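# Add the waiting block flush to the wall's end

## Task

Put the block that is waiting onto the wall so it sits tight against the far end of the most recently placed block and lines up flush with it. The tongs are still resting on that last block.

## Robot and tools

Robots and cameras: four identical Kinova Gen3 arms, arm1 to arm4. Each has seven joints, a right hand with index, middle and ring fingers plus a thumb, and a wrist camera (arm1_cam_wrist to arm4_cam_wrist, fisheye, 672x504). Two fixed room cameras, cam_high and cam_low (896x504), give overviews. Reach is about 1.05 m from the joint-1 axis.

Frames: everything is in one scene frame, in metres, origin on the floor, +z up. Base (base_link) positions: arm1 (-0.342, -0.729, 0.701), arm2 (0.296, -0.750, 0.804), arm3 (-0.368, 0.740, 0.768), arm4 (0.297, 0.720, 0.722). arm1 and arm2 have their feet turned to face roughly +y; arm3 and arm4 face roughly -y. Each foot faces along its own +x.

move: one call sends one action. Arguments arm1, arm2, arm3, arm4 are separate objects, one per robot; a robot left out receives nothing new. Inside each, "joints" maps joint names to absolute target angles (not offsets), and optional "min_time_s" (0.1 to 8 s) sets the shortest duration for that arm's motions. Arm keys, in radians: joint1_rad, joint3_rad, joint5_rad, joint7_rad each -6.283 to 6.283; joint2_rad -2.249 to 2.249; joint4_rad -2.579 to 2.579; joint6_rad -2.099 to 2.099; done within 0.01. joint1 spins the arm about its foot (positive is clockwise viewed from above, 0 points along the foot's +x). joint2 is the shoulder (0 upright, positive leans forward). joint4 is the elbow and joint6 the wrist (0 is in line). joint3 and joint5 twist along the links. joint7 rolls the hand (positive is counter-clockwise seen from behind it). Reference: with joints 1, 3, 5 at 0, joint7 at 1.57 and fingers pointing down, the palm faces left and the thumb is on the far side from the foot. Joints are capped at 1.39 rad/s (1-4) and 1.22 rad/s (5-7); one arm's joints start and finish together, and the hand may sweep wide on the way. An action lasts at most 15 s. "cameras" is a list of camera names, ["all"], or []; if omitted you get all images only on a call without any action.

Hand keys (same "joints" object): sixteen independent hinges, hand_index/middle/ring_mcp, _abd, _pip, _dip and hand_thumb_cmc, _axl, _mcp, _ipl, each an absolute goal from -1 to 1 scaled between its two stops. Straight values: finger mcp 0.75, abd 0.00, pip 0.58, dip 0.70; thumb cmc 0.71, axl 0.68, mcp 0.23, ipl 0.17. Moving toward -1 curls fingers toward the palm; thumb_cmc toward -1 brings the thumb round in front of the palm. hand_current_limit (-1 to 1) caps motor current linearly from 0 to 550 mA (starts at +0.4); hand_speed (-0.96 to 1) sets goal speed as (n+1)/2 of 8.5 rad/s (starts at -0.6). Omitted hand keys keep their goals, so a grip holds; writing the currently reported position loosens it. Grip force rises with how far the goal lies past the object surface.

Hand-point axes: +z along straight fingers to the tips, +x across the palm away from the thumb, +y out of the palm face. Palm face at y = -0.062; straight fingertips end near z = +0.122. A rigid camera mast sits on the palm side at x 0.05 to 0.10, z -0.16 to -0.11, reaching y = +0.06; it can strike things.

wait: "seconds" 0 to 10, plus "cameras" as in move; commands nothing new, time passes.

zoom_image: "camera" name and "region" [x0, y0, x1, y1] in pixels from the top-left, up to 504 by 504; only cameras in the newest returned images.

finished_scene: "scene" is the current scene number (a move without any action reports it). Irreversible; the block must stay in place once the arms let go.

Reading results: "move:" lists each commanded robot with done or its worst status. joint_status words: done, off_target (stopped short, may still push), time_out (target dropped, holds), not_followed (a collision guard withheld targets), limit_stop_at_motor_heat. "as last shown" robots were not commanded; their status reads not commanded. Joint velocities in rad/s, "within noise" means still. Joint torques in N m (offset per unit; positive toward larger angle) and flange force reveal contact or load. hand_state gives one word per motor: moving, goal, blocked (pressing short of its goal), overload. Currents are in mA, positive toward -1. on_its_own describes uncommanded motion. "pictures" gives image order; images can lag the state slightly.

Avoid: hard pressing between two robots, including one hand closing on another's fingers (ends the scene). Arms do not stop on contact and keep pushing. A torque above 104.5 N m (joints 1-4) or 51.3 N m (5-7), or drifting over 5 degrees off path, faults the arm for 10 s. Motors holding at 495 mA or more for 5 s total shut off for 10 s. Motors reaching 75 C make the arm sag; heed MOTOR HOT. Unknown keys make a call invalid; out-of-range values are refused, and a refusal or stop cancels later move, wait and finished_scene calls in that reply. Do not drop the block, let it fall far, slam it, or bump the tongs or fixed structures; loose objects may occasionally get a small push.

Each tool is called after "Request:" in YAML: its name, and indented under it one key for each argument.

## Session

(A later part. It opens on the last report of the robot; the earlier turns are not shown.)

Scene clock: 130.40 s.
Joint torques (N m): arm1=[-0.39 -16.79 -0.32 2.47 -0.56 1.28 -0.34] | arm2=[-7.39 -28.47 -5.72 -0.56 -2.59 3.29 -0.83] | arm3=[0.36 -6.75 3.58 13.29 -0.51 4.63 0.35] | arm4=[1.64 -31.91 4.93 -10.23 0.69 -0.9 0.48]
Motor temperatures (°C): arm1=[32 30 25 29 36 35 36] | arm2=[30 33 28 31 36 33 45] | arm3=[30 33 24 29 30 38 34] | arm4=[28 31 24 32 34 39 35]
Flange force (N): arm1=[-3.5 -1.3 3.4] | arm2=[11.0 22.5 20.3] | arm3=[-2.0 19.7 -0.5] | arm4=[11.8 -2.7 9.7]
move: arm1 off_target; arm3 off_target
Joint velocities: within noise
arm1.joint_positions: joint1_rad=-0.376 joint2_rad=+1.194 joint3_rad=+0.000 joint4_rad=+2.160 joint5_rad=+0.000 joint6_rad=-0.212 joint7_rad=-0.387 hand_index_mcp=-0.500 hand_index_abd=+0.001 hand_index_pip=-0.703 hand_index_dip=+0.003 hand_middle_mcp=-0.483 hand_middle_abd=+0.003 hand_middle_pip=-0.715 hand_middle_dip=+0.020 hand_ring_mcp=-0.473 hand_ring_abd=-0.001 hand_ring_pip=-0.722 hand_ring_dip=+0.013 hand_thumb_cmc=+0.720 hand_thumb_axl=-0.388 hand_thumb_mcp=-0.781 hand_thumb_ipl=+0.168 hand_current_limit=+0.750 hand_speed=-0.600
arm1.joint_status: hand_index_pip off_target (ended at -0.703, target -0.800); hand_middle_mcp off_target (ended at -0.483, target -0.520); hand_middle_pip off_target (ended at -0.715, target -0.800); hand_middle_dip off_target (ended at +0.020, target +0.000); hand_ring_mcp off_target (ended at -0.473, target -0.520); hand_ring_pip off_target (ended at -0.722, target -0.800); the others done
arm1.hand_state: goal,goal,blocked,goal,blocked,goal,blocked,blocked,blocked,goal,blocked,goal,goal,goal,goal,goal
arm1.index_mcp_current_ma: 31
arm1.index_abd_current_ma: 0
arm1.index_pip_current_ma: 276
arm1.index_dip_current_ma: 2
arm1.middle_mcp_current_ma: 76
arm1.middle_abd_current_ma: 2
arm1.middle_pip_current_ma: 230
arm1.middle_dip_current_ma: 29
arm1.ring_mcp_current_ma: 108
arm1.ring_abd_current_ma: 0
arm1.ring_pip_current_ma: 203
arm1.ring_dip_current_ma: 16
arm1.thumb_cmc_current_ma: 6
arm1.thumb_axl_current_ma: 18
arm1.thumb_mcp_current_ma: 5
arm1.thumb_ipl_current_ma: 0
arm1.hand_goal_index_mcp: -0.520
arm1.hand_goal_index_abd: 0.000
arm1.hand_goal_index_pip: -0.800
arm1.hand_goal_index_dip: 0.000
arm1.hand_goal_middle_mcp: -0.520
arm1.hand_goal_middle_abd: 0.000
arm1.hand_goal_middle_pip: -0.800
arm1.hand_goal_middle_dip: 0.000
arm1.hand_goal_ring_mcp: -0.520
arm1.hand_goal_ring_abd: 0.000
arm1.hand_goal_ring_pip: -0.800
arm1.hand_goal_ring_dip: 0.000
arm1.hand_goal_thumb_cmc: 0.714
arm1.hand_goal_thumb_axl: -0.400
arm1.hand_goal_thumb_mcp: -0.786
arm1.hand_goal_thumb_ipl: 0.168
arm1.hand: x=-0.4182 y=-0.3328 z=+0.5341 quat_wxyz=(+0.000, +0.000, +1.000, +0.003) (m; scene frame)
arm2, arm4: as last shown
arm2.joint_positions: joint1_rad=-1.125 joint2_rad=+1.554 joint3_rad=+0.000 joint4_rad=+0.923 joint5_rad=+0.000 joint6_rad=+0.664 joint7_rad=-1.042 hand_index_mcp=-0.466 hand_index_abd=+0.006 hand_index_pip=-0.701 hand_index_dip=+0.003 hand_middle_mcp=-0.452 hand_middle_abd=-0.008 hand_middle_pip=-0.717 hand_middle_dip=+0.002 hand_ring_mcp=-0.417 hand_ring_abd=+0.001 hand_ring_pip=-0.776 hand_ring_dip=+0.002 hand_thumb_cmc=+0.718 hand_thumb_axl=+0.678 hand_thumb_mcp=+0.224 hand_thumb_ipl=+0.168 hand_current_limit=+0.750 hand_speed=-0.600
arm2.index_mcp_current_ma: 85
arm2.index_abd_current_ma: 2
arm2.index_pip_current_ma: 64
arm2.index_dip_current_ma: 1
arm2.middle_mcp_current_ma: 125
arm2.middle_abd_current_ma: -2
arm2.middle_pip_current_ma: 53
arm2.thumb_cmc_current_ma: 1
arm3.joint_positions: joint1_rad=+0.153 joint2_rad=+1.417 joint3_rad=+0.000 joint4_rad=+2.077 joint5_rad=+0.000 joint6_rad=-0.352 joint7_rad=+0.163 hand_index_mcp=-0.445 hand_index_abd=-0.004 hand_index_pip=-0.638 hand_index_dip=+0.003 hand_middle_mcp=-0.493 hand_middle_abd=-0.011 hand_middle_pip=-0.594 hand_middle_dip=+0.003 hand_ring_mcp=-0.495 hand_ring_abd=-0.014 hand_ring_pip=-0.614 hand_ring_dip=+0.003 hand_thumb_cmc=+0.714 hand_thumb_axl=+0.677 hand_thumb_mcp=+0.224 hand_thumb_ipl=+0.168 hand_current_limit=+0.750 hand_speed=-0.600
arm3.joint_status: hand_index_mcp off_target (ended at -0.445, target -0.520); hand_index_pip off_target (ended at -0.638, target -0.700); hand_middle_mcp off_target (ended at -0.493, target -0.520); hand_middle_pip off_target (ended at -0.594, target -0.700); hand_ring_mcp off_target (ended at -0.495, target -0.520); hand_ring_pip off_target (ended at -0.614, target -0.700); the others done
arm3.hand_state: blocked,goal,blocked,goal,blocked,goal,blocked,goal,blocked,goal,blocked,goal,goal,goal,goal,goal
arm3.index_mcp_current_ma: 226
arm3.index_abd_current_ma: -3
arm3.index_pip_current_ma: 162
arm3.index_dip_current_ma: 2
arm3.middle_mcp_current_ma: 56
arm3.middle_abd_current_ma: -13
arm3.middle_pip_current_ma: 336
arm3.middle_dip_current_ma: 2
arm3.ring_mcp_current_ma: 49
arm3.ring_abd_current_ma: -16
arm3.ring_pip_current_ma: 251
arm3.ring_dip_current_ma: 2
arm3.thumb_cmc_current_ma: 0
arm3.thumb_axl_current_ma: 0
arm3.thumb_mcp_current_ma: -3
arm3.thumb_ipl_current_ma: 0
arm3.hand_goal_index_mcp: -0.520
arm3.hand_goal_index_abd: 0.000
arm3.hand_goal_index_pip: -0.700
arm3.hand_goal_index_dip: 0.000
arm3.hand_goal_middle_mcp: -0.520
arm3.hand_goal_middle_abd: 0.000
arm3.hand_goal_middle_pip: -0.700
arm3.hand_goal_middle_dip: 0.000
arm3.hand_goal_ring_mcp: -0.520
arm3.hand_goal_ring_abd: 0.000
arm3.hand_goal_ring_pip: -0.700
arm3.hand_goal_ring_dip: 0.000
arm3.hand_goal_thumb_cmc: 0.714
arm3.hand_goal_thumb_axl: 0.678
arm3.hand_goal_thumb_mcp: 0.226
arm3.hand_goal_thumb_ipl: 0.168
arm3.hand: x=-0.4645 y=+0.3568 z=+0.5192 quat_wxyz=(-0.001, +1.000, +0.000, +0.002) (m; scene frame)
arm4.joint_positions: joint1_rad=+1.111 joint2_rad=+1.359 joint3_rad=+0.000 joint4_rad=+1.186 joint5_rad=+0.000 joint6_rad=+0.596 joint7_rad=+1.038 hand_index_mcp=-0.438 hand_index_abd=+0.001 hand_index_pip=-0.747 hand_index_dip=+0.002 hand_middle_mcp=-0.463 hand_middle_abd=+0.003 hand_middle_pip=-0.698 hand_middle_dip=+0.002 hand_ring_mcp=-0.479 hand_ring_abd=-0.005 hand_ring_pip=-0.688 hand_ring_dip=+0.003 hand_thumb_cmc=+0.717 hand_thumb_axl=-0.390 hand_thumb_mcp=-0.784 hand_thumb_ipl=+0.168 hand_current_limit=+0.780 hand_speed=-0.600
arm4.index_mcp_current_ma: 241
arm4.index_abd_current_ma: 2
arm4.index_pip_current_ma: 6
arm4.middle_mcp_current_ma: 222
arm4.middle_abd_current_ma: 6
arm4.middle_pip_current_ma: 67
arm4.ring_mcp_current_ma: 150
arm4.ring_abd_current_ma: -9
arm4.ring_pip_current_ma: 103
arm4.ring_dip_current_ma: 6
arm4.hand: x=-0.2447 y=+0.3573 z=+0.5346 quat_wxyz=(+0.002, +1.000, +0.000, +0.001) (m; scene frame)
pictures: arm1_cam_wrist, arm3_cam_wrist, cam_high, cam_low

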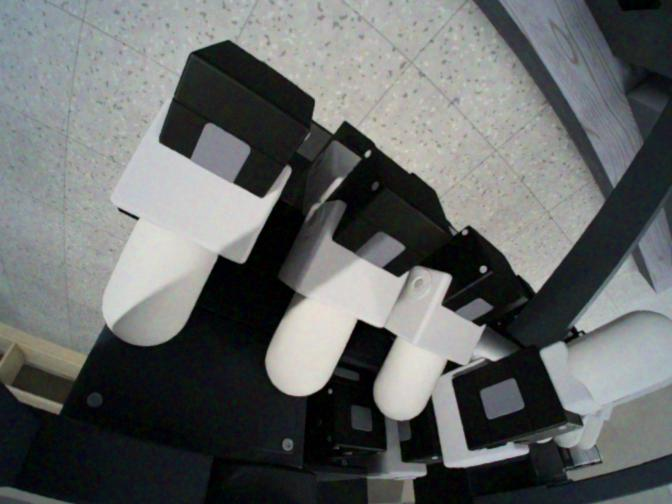

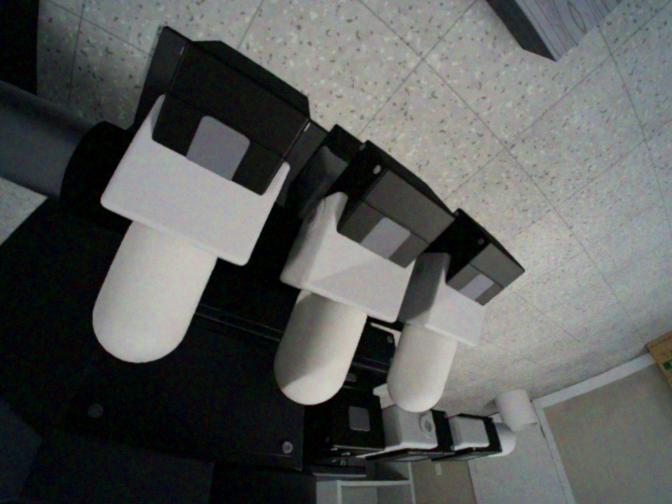

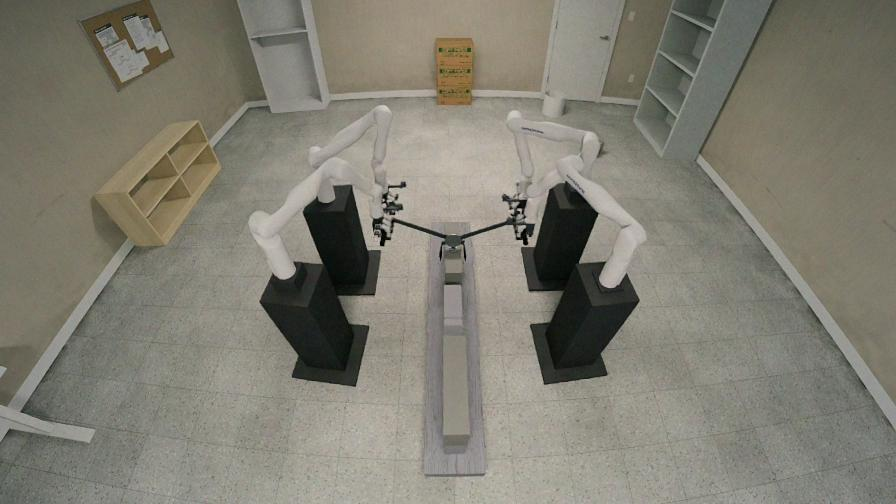

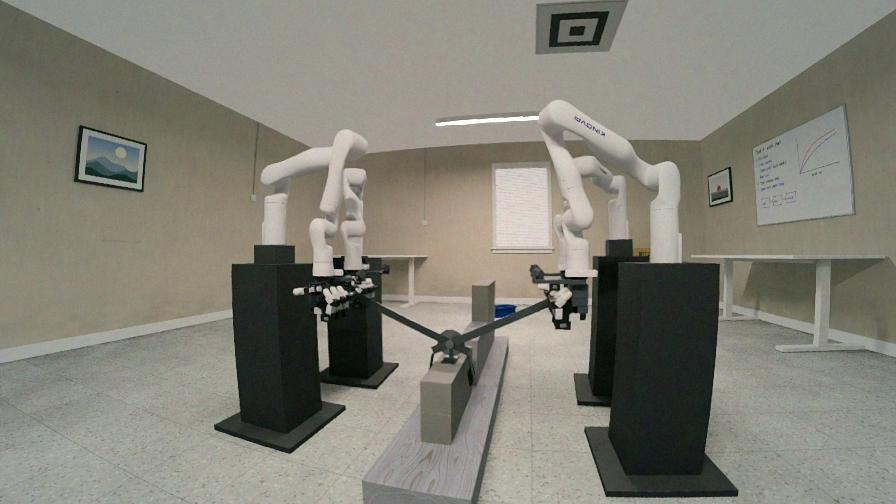

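Request:
move:
  arm1: {"joints": {"joint1_rad": -0.3608, "joint2_rad": 1.1127, "joint4_rad": 2.156, "joint6_rad": -0.1271, "joint7_rad": -0.3721}, "min_time_s": 2.2}
  arm2: {"joints": {"joint1_rad": -1.1073, "joint2_rad": 1.506, "joint4_rad": 0.9395, "joint6_rad": 0.6961, "joint7_rad": -1.0239, "hand_index_pip": -0.8, "hand_middle_pip": -0.8}, "min_time_s": 2.2}
  arm3: {"joints": {"joint1_rad": 0.1462, "joint2_rad": 1.3364, "joint4_rad": 2.0929, "joint6_rad": -0.2877, "joint7_rad": 0.1561}, "min_time_s": 2.2}
  arm4: {"joints": {"joint1_rad": 1.0917, "joint2_rad": 1.3128, "joint4_rad": 1.19, "joint6_rad": 0.6388, "joint7_rad": 1.0194, "hand_index_mcp": -0.52, "hand_index_pip": -0.78, "hand_middle_pip": -0.78, "hand_ring_pip": -0.78}, "min_time_s": 2.2}

Request:
move:
  arm1: {"joints": {"joint1_rad": -0.3457, "joint2_rad": 1.037, "joint4_rad": 2.1375, "joint6_rad": -0.0329, "joint7_rad": -0.357}, "min_time_s": 2.2}
  arm2: {"joints": {"joint1_rad": -1.087, "joint2_rad": 1.4648, "joint4_rad": 0.9395, "joint6_rad": 0.7373, "joint7_rad": -1.0036}, "min_time_s": 2.2}
  arm3: {"joints": {"joint1_rad": 0.1395, "joint2_rad": 1.258, "joint4_rad": 2.0942, "joint6_rad": -0.2106, "joint7_rad": 0.1494}, "min_time_s": 2.2}
  arm4: {"joints": {"joint1_rad": 1.0706, "joint2_rad": 1.2723, "joint4_rad": 1.1815, "joint6_rad": 0.6878, "joint7_rad": 0.9983}, "min_time_s": 2.2}
  cameras: ["cam_high", "cam_low"]

Request:
zoom_image:
  camera: "cam_high"
  region: [400, 200, 500, 300]

Request:
zoom_image:
  camera: "cam_low"
  region: [400, 290, 520, 450]

Scene clock: 144.40 s.
Joint torques (N m): arm1=[-0.38 -18.57 0.01 0.03 -0.5 0.3 -0.16] | arm2=[-4.38 -31.05 -2.42 -3.13 -1.26 2.05 -0.51] | arm3=[0.07 -11.52 2.57 8.33 -0.41 2.55 0.12] | arm4=[0.15 -31.04 3.43 -10 0.36 -0.72 0.58]
Motor temperatures (°C): arm1=[32 30 25 29 36 35 36] | arm2=[30 33 28 31 36 33 45] | arm3=[30 33 24 29 30 38 34] | arm4=[28 31 24 32 34 39 35]
Flange force (N): arm1=[-3.6 -3.8 4.9] | arm2=[10.2 15.8 19.8] | arm3=[-1.6 11.1 0.2] | arm4=[9.7 -4.4 9.0]
move: arm1 done; arm2 off_target; arm3 done; arm4 off_target
Joint velocities: within noise
arm1.joint_positions: joint1_rad=-0.361 joint2_rad=+1.113 joint3_rad=+0.000 joint4_rad=+2.156 joint5_rad=+0.000 joint6_rad=-0.127 joint7_rad=-0.372 hand_index_mcp=-0.484 hand_index_abd=-0.007 hand_index_pip=-0.719 hand_index_dip=+0.003 hand_middle_mcp=-0.480 hand_middle_abd=+0.003 hand_middle_pip=-0.719 hand_middle_dip=+0.021 hand_ring_mcp=-0.469 hand_ring_abd=-0.001 hand_ring_pip=-0.726 hand_ring_dip=+0.015 hand_thumb_cmc=+0.720 hand_thumb_axl=-0.388 hand_thumb_mcp=-0.781 hand_thumb_ipl=+0.168 hand_current_limit=+0.750 hand_speed=-0.600
arm1.joint_status: all done
arm1.hand_state: blocked,goal,blocked,goal,blocked,goal,blocked,blocked,blocked,goal,blocked,goal,goal,goal,goal,goal
arm1.index_mcp_current_ma: 73
arm1.index_abd_current_ma: -5
arm1.index_pip_current_ma: 213
arm1.index_dip_current_ma: 2
arm1.middle_mcp_current_ma: 86
arm1.middle_abd_current_ma: 2
arm1.middle_pip_current_ma: 213
arm1.middle_dip_current_ma: 32
arm1.ring_mcp_current_ma: 119
arm1.ring_abd_current_ma: 0
arm1.ring_pip_current_ma: 188
arm1.ring_dip_current_ma: 19
arm1.thumb_cmc_current_ma: 5
arm1.thumb_axl_current_ma: 18
arm1.thumb_mcp_current_ma: 5
arm1.thumb_ipl_current_ma: 0
arm1.hand_goal_index_mcp: -0.520
arm1.hand_goal_index_abd: 0.000
arm1.hand_goal_index_pip: -0.800
arm1.hand_goal_index_dip: 0.000
arm1.hand_goal_middle_mcp: -0.520
arm1.hand_goal_middle_abd: 0.000
arm1.hand_goal_middle_pip: -0.800
arm1.hand_goal_middle_dip: 0.000
arm1.hand_goal_ring_mcp: -0.520
arm1.hand_goal_ring_abd: 0.000
arm1.hand_goal_ring_pip: -0.800
arm1.hand_goal_ring_dip: 0.000
arm1.hand_goal_thumb_cmc: 0.714
arm1.hand_goal_thumb_axl: -0.400
arm1.hand_goal_thumb_mcp: -0.786
arm1.hand_goal_thumb_ipl: 0.168
arm1.hand: x=-0.4182 y=-0.3199 z=+0.5611 quat_wxyz=(+0.000, +0.000, +1.000, +0.003) (m; scene frame)
arm2.joint_positions: joint1_rad=-1.107 joint2_rad=+1.506 joint3_rad=+0.000 joint4_rad=+0.939 joint5_rad=+0.000 joint6_rad=+0.696 joint7_rad=-1.024 hand_index_mcp=-0.451 hand_index_abd=+0.003 hand_index_pip=-0.738 hand_index_dip=+0.002 hand_middle_mcp=-0.440 hand_middle_abd=-0.009 hand_middle_pip=-0.753 hand_middle_dip=+0.002 hand_ring_mcp=-0.417 hand_ring_abd=+0.001 hand_ring_pip=-0.776 hand_ring_dip=+0.002 hand_thumb_cmc=+0.717 hand_thumb_axl=+0.678 hand_thumb_mcp=+0.224 hand_thumb_ipl=+0.168 hand_current_limit=+0.750 hand_speed=-0.600
arm2.joint_status: hand_index_pip off_target (ended at -0.738, target -0.800); hand_middle_pip off_target (ended at -0.753, target -0.800); the others done
arm2.hand_state: blocked,goal,blocked,goal,blocked,goal,blocked,goal,blocked,goal,blocked,goal,goal,goal,goal,goal
arm2.index_mcp_current_ma: 128
arm2.index_abd_current_ma: 1
arm2.index_pip_current_ma: 95
arm2.index_dip_current_ma: 0
arm2.middle_mcp_current_ma: 164
arm2.middle_abd_current_ma: -3
arm2.middle_pip_current_ma: 61
arm2.middle_dip_current_ma: 0
arm2.ring_mcp_current_ma: 248
arm2.ring_abd_current_ma: 0
arm2.ring_pip_current_ma: 20
arm2.ring_dip_current_ma: 0
arm2.thumb_cmc_current_ma: 0
arm2.thumb_axl_current_ma: 0
arm2.thumb_mcp_current_ma: -1
arm2.thumb_ipl_current_ma: 0
arm2.hand_goal_index_mcp: -0.520
arm2.hand_goal_index_abd: 0.000
arm2.hand_goal_index_pip: -0.800
arm2.hand_goal_index_dip: 0.000
arm2.hand_goal_middle_mcp: -0.520
arm2.hand_goal_middle_abd: 0.000
arm2.hand_goal_middle_pip: -0.800
arm2.hand_goal_middle_dip: 0.000
arm2.hand_goal_ring_mcp: -0.520
arm2.hand_goal_ring_abd: 0.000
arm2.hand_goal_ring_pip: -0.800
arm2.hand_goal_ring_dip: 0.000
arm2.hand_goal_thumb_cmc: 0.714
arm2.hand_goal_thumb_axl: 0.678
arm2.hand_goal_thumb_mcp: 0.226
arm2.hand_goal_thumb_ipl: 0.168
arm2.hand: x=-0.1992 y=-0.3227 z=+0.5685 quat_wxyz=(+0.000, +0.000, +1.000, -0.006) (m; scene frame)
arm3.joint_positions: joint1_rad=+0.146 joint2_rad=+1.336 joint3_rad=+0.000 joint4_rad=+2.093 joint5_rad=+0.000 joint6_rad=-0.288 joint7_rad=+0.156 hand_index_mcp=-0.445 hand_index_abd=-0.003 hand_index_pip=-0.677 hand_index_dip=+0.003 hand_middle_mcp=-0.490 hand_middle_abd=-0.009 hand_middle_pip=-0.636 hand_middle_dip=+0.003 hand_ring_mcp=-0.492 hand_ring_abd=+0.008 hand_ring_pip=-0.638 hand_ring_dip=+0.004 hand_thumb_cmc=+0.714 hand_thumb_axl=+0.677 hand_thumb_mcp=+0.224 hand_thumb_ipl=+0.168 hand_current_limit=+0.750 hand_speed=-0.600
arm3.joint_status: all done
arm3.hand_state: blocked,goal,blocked,goal,blocked,goal,blocked,goal,blocked,goal,blocked,goal,goal,goal,goal,goal
arm3.index_mcp_current_ma: 226
arm3.index_abd_current_ma: -2
arm3.index_pip_current_ma: 42
arm3.index_dip_current_ma: 2
arm3.middle_mcp_current_ma: 64
arm3.middle_abd_current_ma: -9
arm3.middle_pip_current_ma: 169
arm3.middle_dip_current_ma: 2
arm3.ring_mcp_current_ma: 60
arm3.ring_abd_current_ma: 8
arm3.ring_pip_current_ma: 162
arm3.ring_dip_current_ma: 4
arm3.thumb_cmc_current_ma: 0
arm3.thumb_axl_current_ma: 0
arm3.thumb_mcp_current_ma: -3
arm3.thumb_ipl_current_ma: 0
arm3.hand_goal_index_mcp: -0.520
arm3.hand_goal_index_abd: 0.000
arm3.hand_goal_index_pip: -0.700
arm3.hand_goal_index_dip: 0.000
arm3.hand_goal_middle_mcp: -0.520
arm3.hand_goal_middle_abd: 0.000
arm3.hand_goal_middle_pip: -0.700
arm3.hand_goal_middle_dip: 0.000
arm3.hand_goal_ring_mcp: -0.520
arm3.hand_goal_ring_abd: 0.000
arm3.hand_goal_ring_pip: -0.700
arm3.hand_goal_ring_dip: 0.000
arm3.hand_goal_thumb_cmc: 0.714
arm3.hand_goal_thumb_axl: 0.678
arm3.hand_goal_thumb_mcp: 0.226
arm3.hand_goal_thumb_ipl: 0.168
arm3.on_its_own: hand_index_pip moved -0.039 toward your old target -0.700; hand_middle_pip moved -0.042 toward your old target -0.700; hand_ring_pip moved -0.023 toward your old target -0.700
arm3.hand: x=-0.4646 y=+0.3437 z=+0.5459 quat_wxyz=(-0.001, +1.000, +0.000, +0.002) (m; scene frame)
arm4.joint_positions: joint1_rad=+1.092 joint2_rad=+1.313 joint3_rad=+0.000 joint4_rad=+1.190 joint5_rad=+0.000 joint6_rad=+0.639 joint7_rad=+1.019 hand_index_mcp=-0.438 hand_index_abd=+0.002 hand_index_pip=-0.777 hand_index_dip=+0.002 hand_middle_mcp=-0.461 hand_middle_abd=+0.003 hand_middle_pip=-0.730 hand_middle_dip=+0.006 hand_ring_mcp=-0.478 hand_ring_abd=+0.011 hand_ring_pip=-0.705 hand_ring_dip=+0.003 hand_thumb_cmc=+0.717 hand_thumb_axl=-0.390 hand_thumb_mcp=-0.784 hand_thumb_ipl=+0.168 hand_current_limit=+0.780 hand_speed=-0.600
arm4.joint_status: hand_index_mcp off_target (ended at -0.438, target -0.520); hand_middle_pip off_target (ended at -0.730, target -0.780); hand_ring_pip off_target (ended at -0.705, target -0.780); the others done
arm4.hand_state: blocked,goal,goal,goal,blocked,goal,blocked,goal,blocked,goal,blocked,goal,goal,goal,goal,goal
arm4.index_mcp_current_ma: 337
arm4.index_abd_current_ma: 3
arm4.index_pip_current_ma: 6
arm4.index_dip_current_ma: 4
arm4.middle_mcp_current_ma: 229
arm4.middle_abd_current_ma: 6
arm4.middle_pip_current_ma: 174
arm4.middle_dip_current_ma: 14
arm4.ring_mcp_current_ma: 154
arm4.ring_abd_current_ma: 24
arm4.ring_pip_current_ma: 282
arm4.ring_dip_current_ma: 7
arm4.thumb_cmc_current_ma: 6
arm4.thumb_axl_current_ma: 32
arm4.thumb_mcp_current_ma: 6
arm4.thumb_ipl_current_ma: -1
arm4.hand_goal_index_mcp: -0.520
arm4.hand_goal_index_abd: 0.000
arm4.hand_goal_index_pip: -0.780
arm4.hand_goal_index_dip: 0.000
arm4.hand_goal_middle_mcp: -0.520
arm4.hand_goal_middle_abd: 0.000
arm4.hand_goal_middle_pip: -0.780
arm4.hand_goal_middle_dip: 0.000
arm4.hand_goal_ring_mcp: -0.520
arm4.hand_goal_ring_abd: 0.000
arm4.hand_goal_ring_pip: -0.780
arm4.hand_goal_ring_dip: 0.000
arm4.hand_goal_thumb_cmc: 0.714
arm4.hand_goal_thumb_axl: -0.400
arm4.hand_goal_thumb_mcp: -0.786
arm4.hand_goal_thumb_ipl: 0.168
arm4.hand: x=-0.2447 y=+0.3442 z=+0.5615 quat_wxyz=(+0.002, +1.000, +0.000, +0.001) (m; scene frame)
pictures: none

Scene clock: 146.90 s.
Joint torques (N m): arm1=[-0.7 -18.69 -0.35 -0.01 -0.58 0.68 -0.2] | arm2=[-2.6 -31.86 -0.9 -4.54 -0.73 1.31 -0.42] | arm3=[-0.14 -13.1 2.27 6.21 -0.28 1.9 0.14] | arm4=[-0.18 -30.98 3.08 -9.78 0.35 -0.28 0.69]
Motor temperatures (°C): arm1=[32 30 25 29 36 35 36] | arm2=[30 33 28 31 36 33 45] | arm3=[30 33 24 29 30 38 34] | arm4=[28 32 24 32 34 39 35]
Flange force (N): arm1=[-4.0 -1.9 6.7] | arm2=[9.9 12.3 18.0] | arm3=[-1.6 8.2 -0.1] | arm4=[8.3 -4.3 10.1]
move: arm1 done; arm2 done; arm3 done; arm4 done
Joint velocities: within noise
arm1.joint_positions: joint1_rad=-0.346 joint2_rad=+1.037 joint3_rad=+0.000 joint4_rad=+2.138 joint5_rad=+0.000 joint6_rad=-0.033 joint7_rad=-0.357 hand_index_mcp=-0.482 hand_index_abd=-0.007 hand_index_pip=-0.723 hand_index_dip=+0.003 hand_middle_mcp=-0.478 hand_middle_abd=+0.003 hand_middle_pip=-0.721 hand_middle_dip=+0.022 hand_ring_mcp=-0.466 hand_ring_abd=-0.001 hand_ring_pip=-0.730 hand_ring_dip=+0.015 hand_thumb_cmc=+0.719 hand_thumb_axl=-0.388 hand_thumb_mcp=-0.781 hand_thumb_ipl=+0.168 hand_current_limit=+0.750 hand_speed=-0.600
arm1.joint_status: all done
arm1.hand_state: blocked,goal,blocked,goal,blocked,goal,blocked,blocked,blocked,goal,blocked,goal,goal,goal,goal,goal
arm1.index_mcp_current_ma: 80
arm1.index_abd_current_ma: -6
arm1.index_pip_current_ma: 200
arm1.index_dip_current_ma: 2
arm1.middle_mcp_current_ma: 91
arm1.middle_abd_current_ma: 2
arm1.middle_pip_current_ma: 208
arm1.middle_dip_current_ma: 32
arm1.ring_mcp_current_ma: 131
arm1.ring_abd_current_ma: 0
arm1.ring_pip_current_ma: 175
arm1.ring_dip_current_ma: 19
arm1.thumb_cmc_current_ma: 5
arm1.thumb_axl_current_ma: 18
arm1.thumb_mcp_current_ma: 5
arm1.thumb_ipl_current_ma: 0
arm1.hand_goal_index_mcp: -0.520
arm1.hand_goal_index_abd: 0.000
arm1.hand_goal_index_pip: -0.800
arm1.hand_goal_index_dip: 0.000
arm1.hand_goal_middle_mcp: -0.520
arm1.hand_goal_middle_abd: 0.000
arm1.hand_goal_middle_pip: -0.800
arm1.hand_goal_middle_dip: 0.000
arm1.hand_goal_ring_mcp: -0.520
arm1.hand_goal_ring_abd: 0.000
arm1.hand_goal_ring_pip: -0.800
arm1.hand_goal_ring_dip: 0.000
arm1.hand_goal_thumb_cmc: 0.714
arm1.hand_goal_thumb_axl: -0.400
arm1.hand_goal_thumb_mcp: -0.786
arm1.hand_goal_thumb_ipl: 0.168
arm1.hand: x=-0.4183 y=-0.3052 z=+0.5868 quat_wxyz=(+0.000, +0.000, +1.000, +0.003) (m; scene frame)
arm2.joint_positions: joint1_rad=-1.087 joint2_rad=+1.465 joint3_rad=+0.000 joint4_rad=+0.940 joint5_rad=+0.000 joint6_rad=+0.737 joint7_rad=-1.004 hand_index_mcp=-0.449 hand_index_abd=+0.003 hand_index_pip=-0.745 hand_index_dip=+0.002 hand_middle_mcp=-0.440 hand_middle_abd=-0.009 hand_middle_pip=-0.753 hand_middle_dip=+0.003 hand_ring_mcp=-0.417 hand_ring_abd=+0.001 hand_ring_pip=-0.776 hand_ring_dip=+0.002 hand_thumb_cmc=+0.717 hand_thumb_axl=+0.678 hand_thumb_mcp=+0.224 hand_thumb_ipl=+0.168 hand_current_limit=+0.750 hand_speed=-0.600
arm2.joint_status: all done
arm2.hand_state: blocked,goal,blocked,goal,blocked,goal,blocked,goal,blocked,goal,blocked,goal,goal,goal,goal,goal
arm2.index_mcp_current_ma: 134
arm2.index_abd_current_ma: 1
arm2.index_pip_current_ma: 78
arm2.index_dip_current_ma: 0
arm2.middle_mcp_current_ma: 164
arm2.middle_abd_current_ma: -3
arm2.middle_pip_current_ma: 60
arm2.middle_dip_current_ma: 1
arm2.ring_mcp_current_ma: 248
arm2.ring_abd_current_ma: 0
arm2.ring_pip_current_ma: 20
arm2.ring_dip_current_ma: 0
arm2.thumb_cmc_current_ma: 0
arm2.thumb_axl_current_ma: 0
arm2.thumb_mcp_current_ma: -1
arm2.thumb_ipl_current_ma: 0
arm2.hand_goal_index_mcp: -0.520
arm2.hand_goal_index_abd: 0.000
arm2.hand_goal_index_pip: -0.800
arm2.hand_goal_index_dip: 0.000
arm2.hand_goal_middle_mcp: -0.520
arm2.hand_goal_middle_abd: 0.000
arm2.hand_goal_middle_pip: -0.800
arm2.hand_goal_middle_dip: 0.000
arm2.hand_goal_ring_mcp: -0.520
arm2.hand_goal_ring_abd: 0.000
arm2.hand_goal_ring_pip: -0.800
arm2.hand_goal_ring_dip: 0.000
arm2.hand_goal_thumb_cmc: 0.714
arm2.hand_goal_thumb_axl: 0.678
arm2.hand_goal_thumb_mcp: 0.226
arm2.hand_goal_thumb_ipl: 0.168
arm2.hand: x=-0.1991 y=-0.3075 z=+0.5941 quat_wxyz=(+0.000, +0.000, +1.000, -0.006) (m; scene frame)
arm3.joint_positions: joint1_rad=+0.140 joint2_rad=+1.258 joint3_rad=+0.000 joint4_rad=+2.094 joint5_rad=+0.000 joint6_rad=-0.211 joint7_rad=+0.149 hand_index_mcp=-0.456 hand_index_abd=-0.003 hand_index_pip=-0.687 hand_index_dip=+0.003 hand_middle_mcp=-0.487 hand_middle_abd=-0.008 hand_middle_pip=-0.663 hand_middle_dip=+0.003 hand_ring_mcp=-0.487 hand_ring_abd=+0.009 hand_ring_pip=-0.640 hand_ring_dip=+0.004 hand_thumb_cmc=+0.714 hand_thumb_axl=+0.677 hand_thumb_mcp=+0.224 hand_thumb_ipl=+0.168 hand_current_limit=+0.750 hand_speed=-0.600
arm3.joint_status: all done
arm3.hand_state: blocked,goal,goal,goal,blocked,goal,blocked,goal,blocked,goal,blocked,goal,goal,goal,goal,goal
arm3.index_mcp_current_ma: 182
arm3.index_abd_current_ma: -2
arm3.index_pip_current_ma: 18
arm3.index_dip_current_ma: 2
arm3.middle_mcp_current_ma: 73
arm3.middle_abd_current_ma: -8
arm3.middle_pip_current_ma: 78
arm3.middle_dip_current_ma: 2
arm3.ring_mcp_current_ma: 72
arm3.ring_abd_current_ma: 10
arm3.ring_pip_current_ma: 155
arm3.ring_dip_current_ma: 4
arm3.thumb_cmc_current_ma: 0
arm3.thumb_axl_current_ma: 0
arm3.thumb_mcp_current_ma: -3
arm3.thumb_ipl_current_ma: 0
arm3.hand_goal_index_mcp: -0.520
arm3.hand_goal_index_abd: 0.000
arm3.hand_goal_index_pip: -0.700
arm3.hand_goal_index_dip: 0.000
arm3.hand_goal_middle_mcp: -0.520
arm3.hand_goal_middle_abd: 0.000
arm3.hand_goal_middle_pip: -0.700
arm3.hand_goal_middle_dip: 0.000
arm3.hand_goal_ring_mcp: -0.520
arm3.hand_goal_ring_abd: 0.000
arm3.hand_goal_ring_pip: -0.700
arm3.hand_goal_ring_dip: 0.000
arm3.hand_goal_thumb_cmc: 0.714
arm3.hand_goal_thumb_axl: 0.678
arm3.hand_goal_thumb_mcp: 0.226
arm3.hand_goal_thumb_ipl: 0.168
arm3.on_its_own: hand_middle_pip moved -0.028 toward your old target -0.700
arm3.hand: x=-0.4648 y=+0.3287 z=+0.5716 quat_wxyz=(-0.001, +1.000, +0.000, +0.002) (m; scene frame)
arm4.joint_positions: joint1_rad=+1.071 joint2_rad=+1.272 joint3_rad=+0.000 joint4_rad=+1.182 joint5_rad=+0.000 joint6_rad=+0.688 joint7_rad=+0.998 hand_index_mcp=-0.438 hand_index_abd=+0.002 hand_index_pip=-0.777 hand_index_dip=+0.002 hand_middle_mcp=-0.461 hand_middle_abd=+0.003 hand_middle_pip=-0.730 hand_middle_dip=+0.006 hand_ring_mcp=-0.475 hand_ring_abd=+0.013 hand_ring_pip=-0.705 hand_ring_dip=+0.003 hand_thumb_cmc=+0.717 hand_thumb_axl=-0.390 hand_thumb_mcp=-0.784 hand_thumb_ipl=+0.168 hand_current_limit=+0.780 hand_speed=-0.600
arm4.joint_status: all done
arm4.hand_state: blocked,goal,goal,goal,blocked,goal,blocked,goal,blocked,goal,blocked,goal,goal,goal,goal,goal
arm4.index_mcp_current_ma: 337
arm4.index_abd_current_ma: 3
arm4.index_pip_current_ma: 6
arm4.index_dip_current_ma: 4
arm4.middle_mcp_current_ma: 229
arm4.middle_abd_current_ma: 6
arm4.middle_pip_current_ma: 173
arm4.middle_dip_current_ma: 14
arm4.ring_mcp_current_ma: 166
arm4.ring_abd_current_ma: 31
arm4.ring_pip_current_ma: 282
arm4.ring_dip_current_ma: 7
arm4.thumb_cmc_current_ma: 6
arm4.thumb_axl_current_ma: 32
arm4.thumb_mcp_current_ma: 6
arm4.thumb_ipl_current_ma: -1
arm4.hand_goal_index_mcp: -0.520
arm4.hand_goal_index_abd: 0.000
arm4.hand_goal_index_pip: -0.780
arm4.hand_goal_index_dip: 0.000
arm4.hand_goal_middle_mcp: -0.520
arm4.hand_goal_middle_abd: 0.000
arm4.hand_goal_middle_pip: -0.780
arm4.hand_goal_middle_dip: 0.000
arm4.hand_goal_ring_mcp: -0.520
arm4.hand_goal_ring_abd: 0.000
arm4.hand_goal_ring_pip: -0.780
arm4.hand_goal_ring_dip: 0.000
arm4.hand_goal_thumb_cmc: 0.714
arm4.hand_goal_thumb_axl: -0.400
arm4.hand_goal_thumb_mcp: -0.786
arm4.hand_goal_thumb_ipl: 0.168
arm4.hand: x=-0.2448 y=+0.3294 z=+0.5874 quat_wxyz=(+0.002, +1.000, +0.000, +0.001) (m; scene frame)
pictures: cam_high, cam_low

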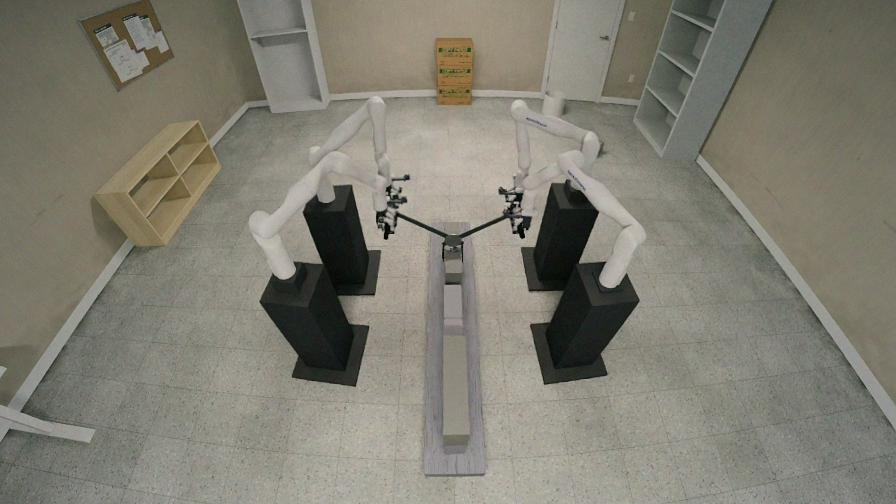

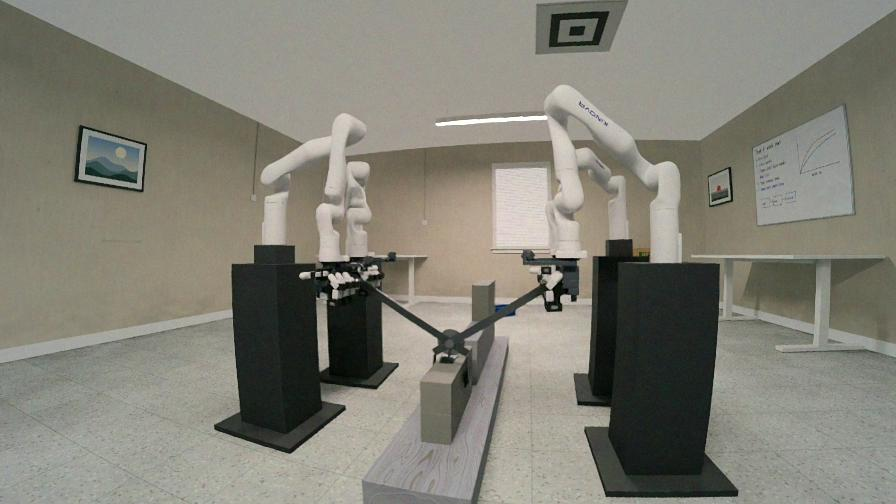

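Scaled by 5.040 from the camera's 896x504 image, which has a finer 1280x720 frame.

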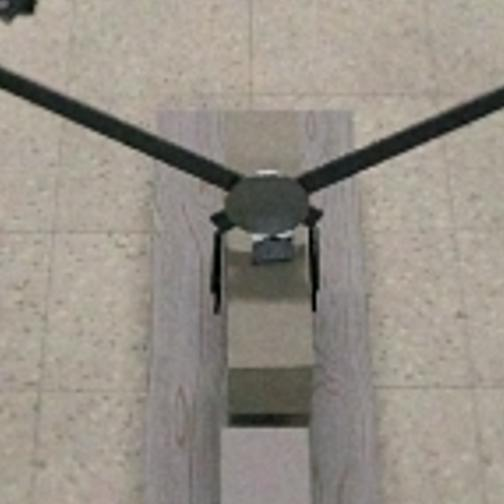

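Scaled by 3.150 from the camera's 896x504 image, which has a finer 1280x720 frame.

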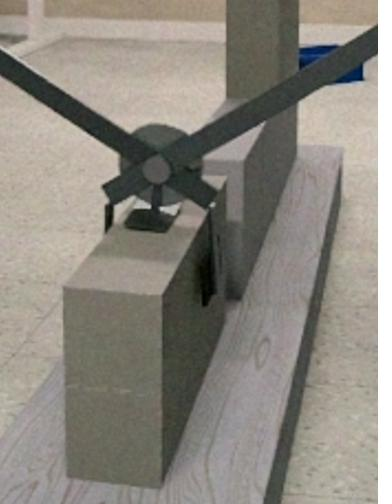

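Request:
move:
  arm1: {"joints": {"joint1_rad": -0.3347, "joint2_rad": 1.0101, "joint4_rad": 2.1113, "joint6_rad": 0.0202, "joint7_rad": -0.346}, "min_time_s": 1.8}
  arm2: {"joints": {"joint1_rad": -1.0725, "joint2_rad": 1.4574, "joint4_rad": 0.9177, "joint6_rad": 0.7665, "joint7_rad": -0.9891}, "min_time_s": 1.8}
  arm3: {"joints": {"joint1_rad": 0.1372, "joint2_rad": 1.2298, "joint4_rad": 2.0937, "joint6_rad": -0.1819, "joint7_rad": 0.1471}, "min_time_s": 1.8}
  arm4: {"joints": {"joint1_rad": 1.0635, "joint2_rad": 1.2581, "joint4_rad": 1.1775, "joint6_rad": 0.706, "joint7_rad": 0.9912}, "min_time_s": 1.8}
  cameras: ["cam_high", "cam_low"]

Request:
zoom_image:
  camera: "cam_high"
  region: [420, 230, 490, 300]

Request:
zoom_image:
  camera: "cam_low"
  region: [420, 310, 500, 400]

Scene clock: 152.60 s.
Joint torques (N m): arm1=[1.05 -19.23 1.96 -4.82 -0.18 -1.32 0.17] | arm2=[0.73 -32.13 1.88 -7.14 0.37 -0.54 -0.08] | arm3=[-0.48 -13.14 1.65 3.98 -0.2 1.25 0.14] | arm4=[-3.19 -32.2 0.31 -11.89 -0.81 -1.3 0.34]
Motor temperatures (°C): arm1=[32 30 25 29 36 35 36] | arm2=[30 33 28 31 36 33 45] | arm3=[30 33 24 29 30 38 34] | arm4=[28 32 24 32 34 39 35]
Flange force (N): arm1=[-0.3 -11.0 0.3] | arm2=[7.8 3.9 13.1] | arm3=[-1.9 4.4 -4.1] | arm4=[9.0 -11.3 9.7]
move: arm1 done; arm2 done; arm3 done; arm4 done
Joint velocities: within noise
arm1.joint_positions: joint1_rad=-0.335 joint2_rad=+1.010 joint3_rad=+0.000 joint4_rad=+2.111 joint5_rad=+0.000 joint6_rad=+0.020 joint7_rad=-0.346 hand_index_mcp=-0.481 hand_index_abd=-0.007 hand_index_pip=-0.729 hand_index_dip=+0.003 hand_middle_mcp=-0.478 hand_middle_abd=+0.003 hand_middle_pip=-0.721 hand_middle_dip=+0.022 hand_ring_mcp=-0.466 hand_ring_abd=-0.001 hand_ring_pip=-0.730 hand_ring_dip=+0.015 hand_thumb_cmc=+0.719 hand_thumb_axl=-0.388 hand_thumb_mcp=-0.782 hand_thumb_ipl=+0.168 hand_current_limit=+0.750 hand_speed=-0.600
arm1.joint_status: all done
arm1.hand_state: blocked,goal,blocked,goal,blocked,goal,blocked,blocked,blocked,goal,blocked,goal,goal,goal,goal,goal
arm1.index_mcp_current_ma: 82
arm1.index_abd_current_ma: -6
arm1.index_pip_current_ma: 175
arm1.index_dip_current_ma: 2
arm1.middle_mcp_current_ma: 91
arm1.middle_abd_current_ma: 2
arm1.middle_pip_current_ma: 208
arm1.middle_dip_current_ma: 32
arm1.ring_mcp_current_ma: 132
arm1.ring_abd_current_ma: 0
arm1.ring_pip_current_ma: 174
arm1.ring_dip_current_ma: 19
arm1.thumb_cmc_current_ma: 4
arm1.thumb_axl_current_ma: 18
arm1.thumb_mcp_current_ma: 5
arm1.thumb_ipl_current_ma: 0
arm1.hand_goal_index_mcp: -0.520
arm1.hand_goal_index_abd: 0.000
arm1.hand_goal_index_pip: -0.800
arm1.hand_goal_index_dip: 0.000
arm1.hand_goal_middle_mcp: -0.520
arm1.hand_goal_middle_abd: 0.000
arm1.hand_goal_middle_pip: -0.800
arm1.hand_goal_middle_dip: 0.000
arm1.hand_goal_ring_mcp: -0.520
arm1.hand_goal_ring_abd: 0.000
arm1.hand_goal_ring_pip: -0.800
arm1.hand_goal_ring_dip: 0.000
arm1.hand_goal_thumb_cmc: 0.714
arm1.hand_goal_thumb_axl: -0.400
arm1.hand_goal_thumb_mcp: -0.786
arm1.hand_goal_thumb_ipl: 0.168
arm1.hand: x=-0.4182 y=-0.2940 z=+0.5964 quat_wxyz=(+0.000, +0.000, +1.000, +0.003) (m; scene frame)
arm2.joint_positions: joint1_rad=-1.072 joint2_rad=+1.457 joint3_rad=+0.000 joint4_rad=+0.918 joint5_rad=+0.000 joint6_rad=+0.766 joint7_rad=-0.989 hand_index_mcp=-0.449 hand_index_abd=+0.003 hand_index_pip=-0.752 hand_index_dip=+0.002 hand_middle_mcp=-0.440 hand_middle_abd=-0.006 hand_middle_pip=-0.753 hand_middle_dip=+0.004 hand_ring_mcp=-0.417 hand_ring_abd=+0.001 hand_ring_pip=-0.776 hand_ring_dip=+0.002 hand_thumb_cmc=+0.717 hand_thumb_axl=+0.678 hand_thumb_mcp=+0.224 hand_thumb_ipl=+0.168 hand_current_limit=+0.750 hand_speed=-0.600
arm2.joint_status: all done
arm2.hand_state: blocked,goal,blocked,goal,blocked,goal,blocked,goal,blocked,goal,blocked,goal,goal,goal,goal,goal
arm2.index_mcp_current_ma: 134
arm2.index_abd_current_ma: 1
arm2.index_pip_current_ma: 62
arm2.index_dip_current_ma: 0
arm2.middle_mcp_current_ma: 164
arm2.middle_abd_current_ma: -1
arm2.middle_pip_current_ma: 60
arm2.middle_dip_current_ma: 1
arm2.ring_mcp_current_ma: 248
arm2.ring_abd_current_ma: 0
arm2.ring_pip_current_ma: 20
arm2.ring_dip_current_ma: 0
arm2.thumb_cmc_current_ma: 0
arm2.thumb_axl_current_ma: 0
arm2.thumb_mcp_current_ma: -1
arm2.thumb_ipl_current_ma: 0
arm2.hand_goal_index_mcp: -0.520
arm2.hand_goal_index_abd: 0.000
arm2.hand_goal_index_pip: -0.800
arm2.hand_goal_index_dip: 0.000
arm2.hand_goal_middle_mcp: -0.520
arm2.hand_goal_middle_abd: 0.000
arm2.hand_goal_middle_pip: -0.800
arm2.hand_goal_middle_dip: 0.000
arm2.hand_goal_ring_mcp: -0.520
arm2.hand_goal_ring_abd: 0.000
arm2.hand_goal_ring_pip: -0.800
arm2.hand_goal_ring_dip: 0.000
arm2.hand_goal_thumb_cmc: 0.714
arm2.hand_goal_thumb_axl: 0.678
arm2.hand_goal_thumb_mcp: 0.226
arm2.hand_goal_thumb_ipl: 0.168
arm2.hand: x=-0.1991 y=-0.2965 z=+0.6033 quat_wxyz=(+0.000, +0.000, +1.000, -0.006) (m; scene frame)
arm3.joint_positions: joint1_rad=+0.137 joint2_rad=+1.230 joint3_rad=+0.000 joint4_rad=+2.094 joint5_rad=+0.000 joint6_rad=-0.182 joint7_rad=+0.147 hand_index_mcp=-0.468 hand_index_abd=-0.003 hand_index_pip=-0.687 hand_index_dip=+0.003 hand_middle_mcp=-0.487 hand_middle_abd=+0.000 hand_middle_pip=-0.673 hand_middle_dip=+0.003 hand_ring_mcp=-0.487 hand_ring_abd=+0.009 hand_ring_pip=-0.647 hand_ring_dip=+0.004 hand_thumb_cmc=+0.714 hand_thumb_axl=+0.677 hand_thumb_mcp=+0.224 hand_thumb_ipl=+0.168 hand_current_limit=+0.750 hand_speed=-0.600
arm3.joint_status: all done
arm3.hand_state: blocked,goal,goal,goal,blocked,goal,blocked,goal,blocked,goal,blocked,goal,goal,goal,goal,goal
arm3.index_mcp_current_ma: 136
arm3.index_abd_current_ma: -2
arm3.index_pip_current_ma: 18
arm3.index_dip_current_ma: 2
arm3.middle_mcp_current_ma: 72
arm3.middle_abd_current_ma: 0
arm3.middle_pip_current_ma: 51
arm3.middle_dip_current_ma: 2
arm3.ring_mcp_current_ma: 73
arm3.ring_abd_current_ma: 10
arm3.ring_pip_current_ma: 131
arm3.ring_dip_current_ma: 4
arm3.thumb_cmc_current_ma: 0
arm3.thumb_axl_current_ma: 0
arm3.thumb_mcp_current_ma: -3
arm3.thumb_ipl_current_ma: 0
arm3.hand_goal_index_mcp: -0.520
arm3.hand_goal_index_abd: 0.000
arm3.hand_goal_index_pip: -0.700
arm3.hand_goal_index_dip: 0.000
arm3.hand_goal_middle_mcp: -0.520
arm3.hand_goal_middle_abd: 0.000
arm3.hand_goal_middle_pip: -0.700
arm3.hand_goal_middle_dip: 0.000
arm3.hand_goal_ring_mcp: -0.520
arm3.hand_goal_ring_abd: 0.000
arm3.hand_goal_ring_pip: -0.700
arm3.hand_goal_ring_dip: 0.000
arm3.hand_goal_thumb_cmc: 0.714
arm3.hand_goal_thumb_axl: 0.678
arm3.hand_goal_thumb_mcp: 0.226
arm3.hand_goal_thumb_ipl: 0.168
arm3.hand: x=-0.4648 y=+0.3235 z=+0.5811 quat_wxyz=(-0.001, +1.000, +0.000, +0.002) (m; scene frame)
arm4.joint_positions: joint1_rad=+1.064 joint2_rad=+1.258 joint3_rad=+0.000 joint4_rad=+1.178 joint5_rad=+0.000 joint6_rad=+0.706 joint7_rad=+0.991 hand_index_mcp=-0.441 hand_index_abd=+0.002 hand_index_pip=-0.777 hand_index_dip=+0.002 hand_middle_mcp=-0.461 hand_middle_abd=+0.002 hand_middle_pip=-0.731 hand_middle_dip=+0.007 hand_ring_mcp=-0.475 hand_ring_abd=+0.013 hand_ring_pip=-0.715 hand_ring_dip=+0.007 hand_thumb_cmc=+0.717 hand_thumb_axl=-0.390 hand_thumb_mcp=-0.784 hand_thumb_ipl=+0.168 hand_current_limit=+0.780 hand_speed=-0.600
arm4.joint_status: all done
arm4.hand_state: blocked,goal,goal,goal,blocked,goal,blocked,goal,blocked,goal,blocked,goal,goal,goal,goal,goal
arm4.index_mcp_current_ma: 325
arm4.index_abd_current_ma: 3
arm4.index_pip_current_ma: 6
arm4.index_dip_current_ma: 4
arm4.middle_mcp_current_ma: 229
arm4.middle_abd_current_ma: 4
arm4.middle_pip_current_ma: 171
arm4.middle_dip_current_ma: 18
arm4.ring_mcp_current_ma: 166
arm4.ring_abd_current_ma: 31
arm4.ring_pip_current_ma: 238
arm4.ring_dip_current_ma: 17
arm4.thumb_cmc_current_ma: 6
arm4.thumb_axl_current_ma: 32
arm4.thumb_mcp_current_ma: 6
arm4.thumb_ipl_current_ma: -1
arm4.hand_goal_index_mcp: -0.520
arm4.hand_goal_index_abd: 0.000
arm4.hand_goal_index_pip: -0.780
arm4.hand_goal_index_dip: 0.000
arm4.hand_goal_middle_mcp: -0.520
arm4.hand_goal_middle_abd: 0.000
arm4.hand_goal_middle_pip: -0.780
arm4.hand_goal_middle_dip: 0.000
arm4.hand_goal_ring_mcp: -0.520
arm4.hand_goal_ring_abd: 0.000
arm4.hand_goal_ring_pip: -0.780
arm4.hand_goal_ring_dip: 0.000
arm4.hand_goal_thumb_cmc: 0.714
arm4.hand_goal_thumb_axl: -0.400
arm4.hand_goal_thumb_mcp: -0.786
arm4.hand_goal_thumb_ipl: 0.168
arm4.hand: x=-0.2448 y=+0.3244 z=+0.5968 quat_wxyz=(+0.002, +1.000, +0.000, +0.001) (m; scene frame)
pictures: cam_high, cam_low

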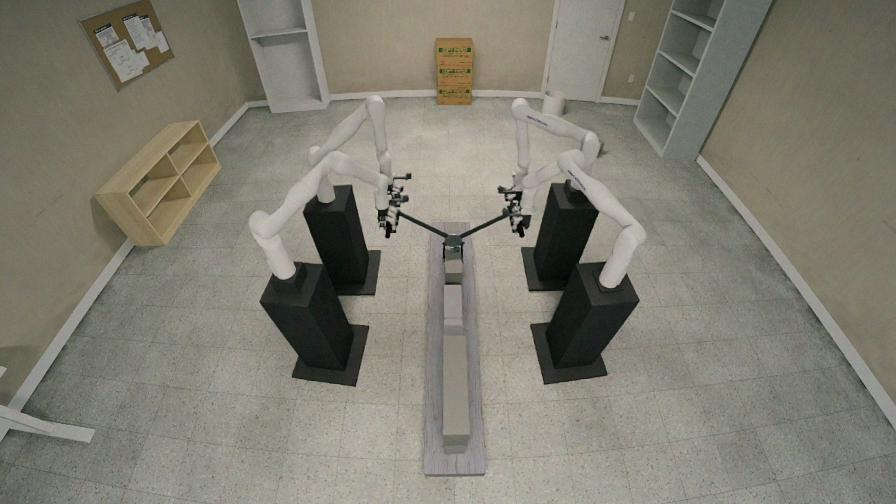

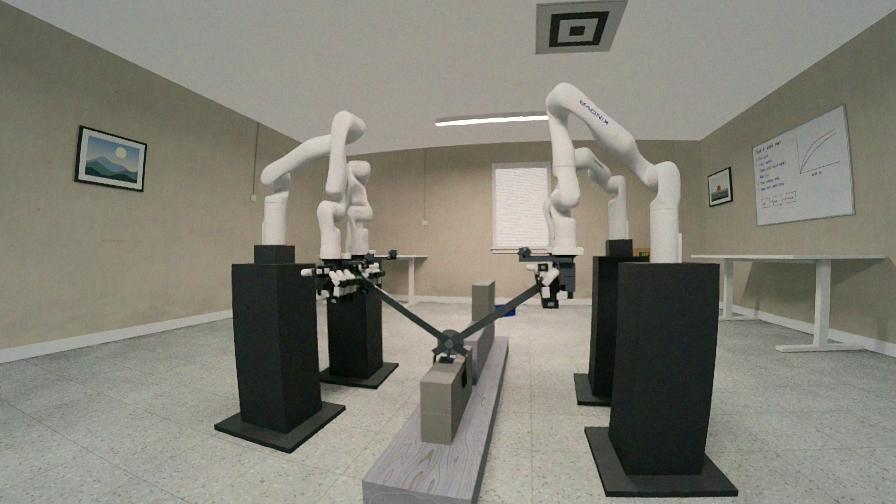

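Scaled by 7.200 from the camera's 896x504 image, which has a finer 1280x720 frame.

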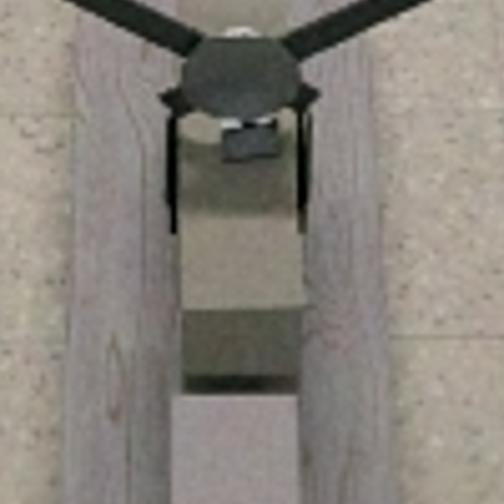

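Scaled by 5.600 from the camera's 896x504 image, which has a finer 1280x720 frame.

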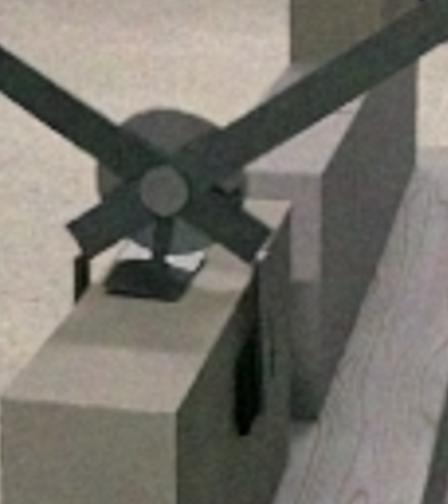

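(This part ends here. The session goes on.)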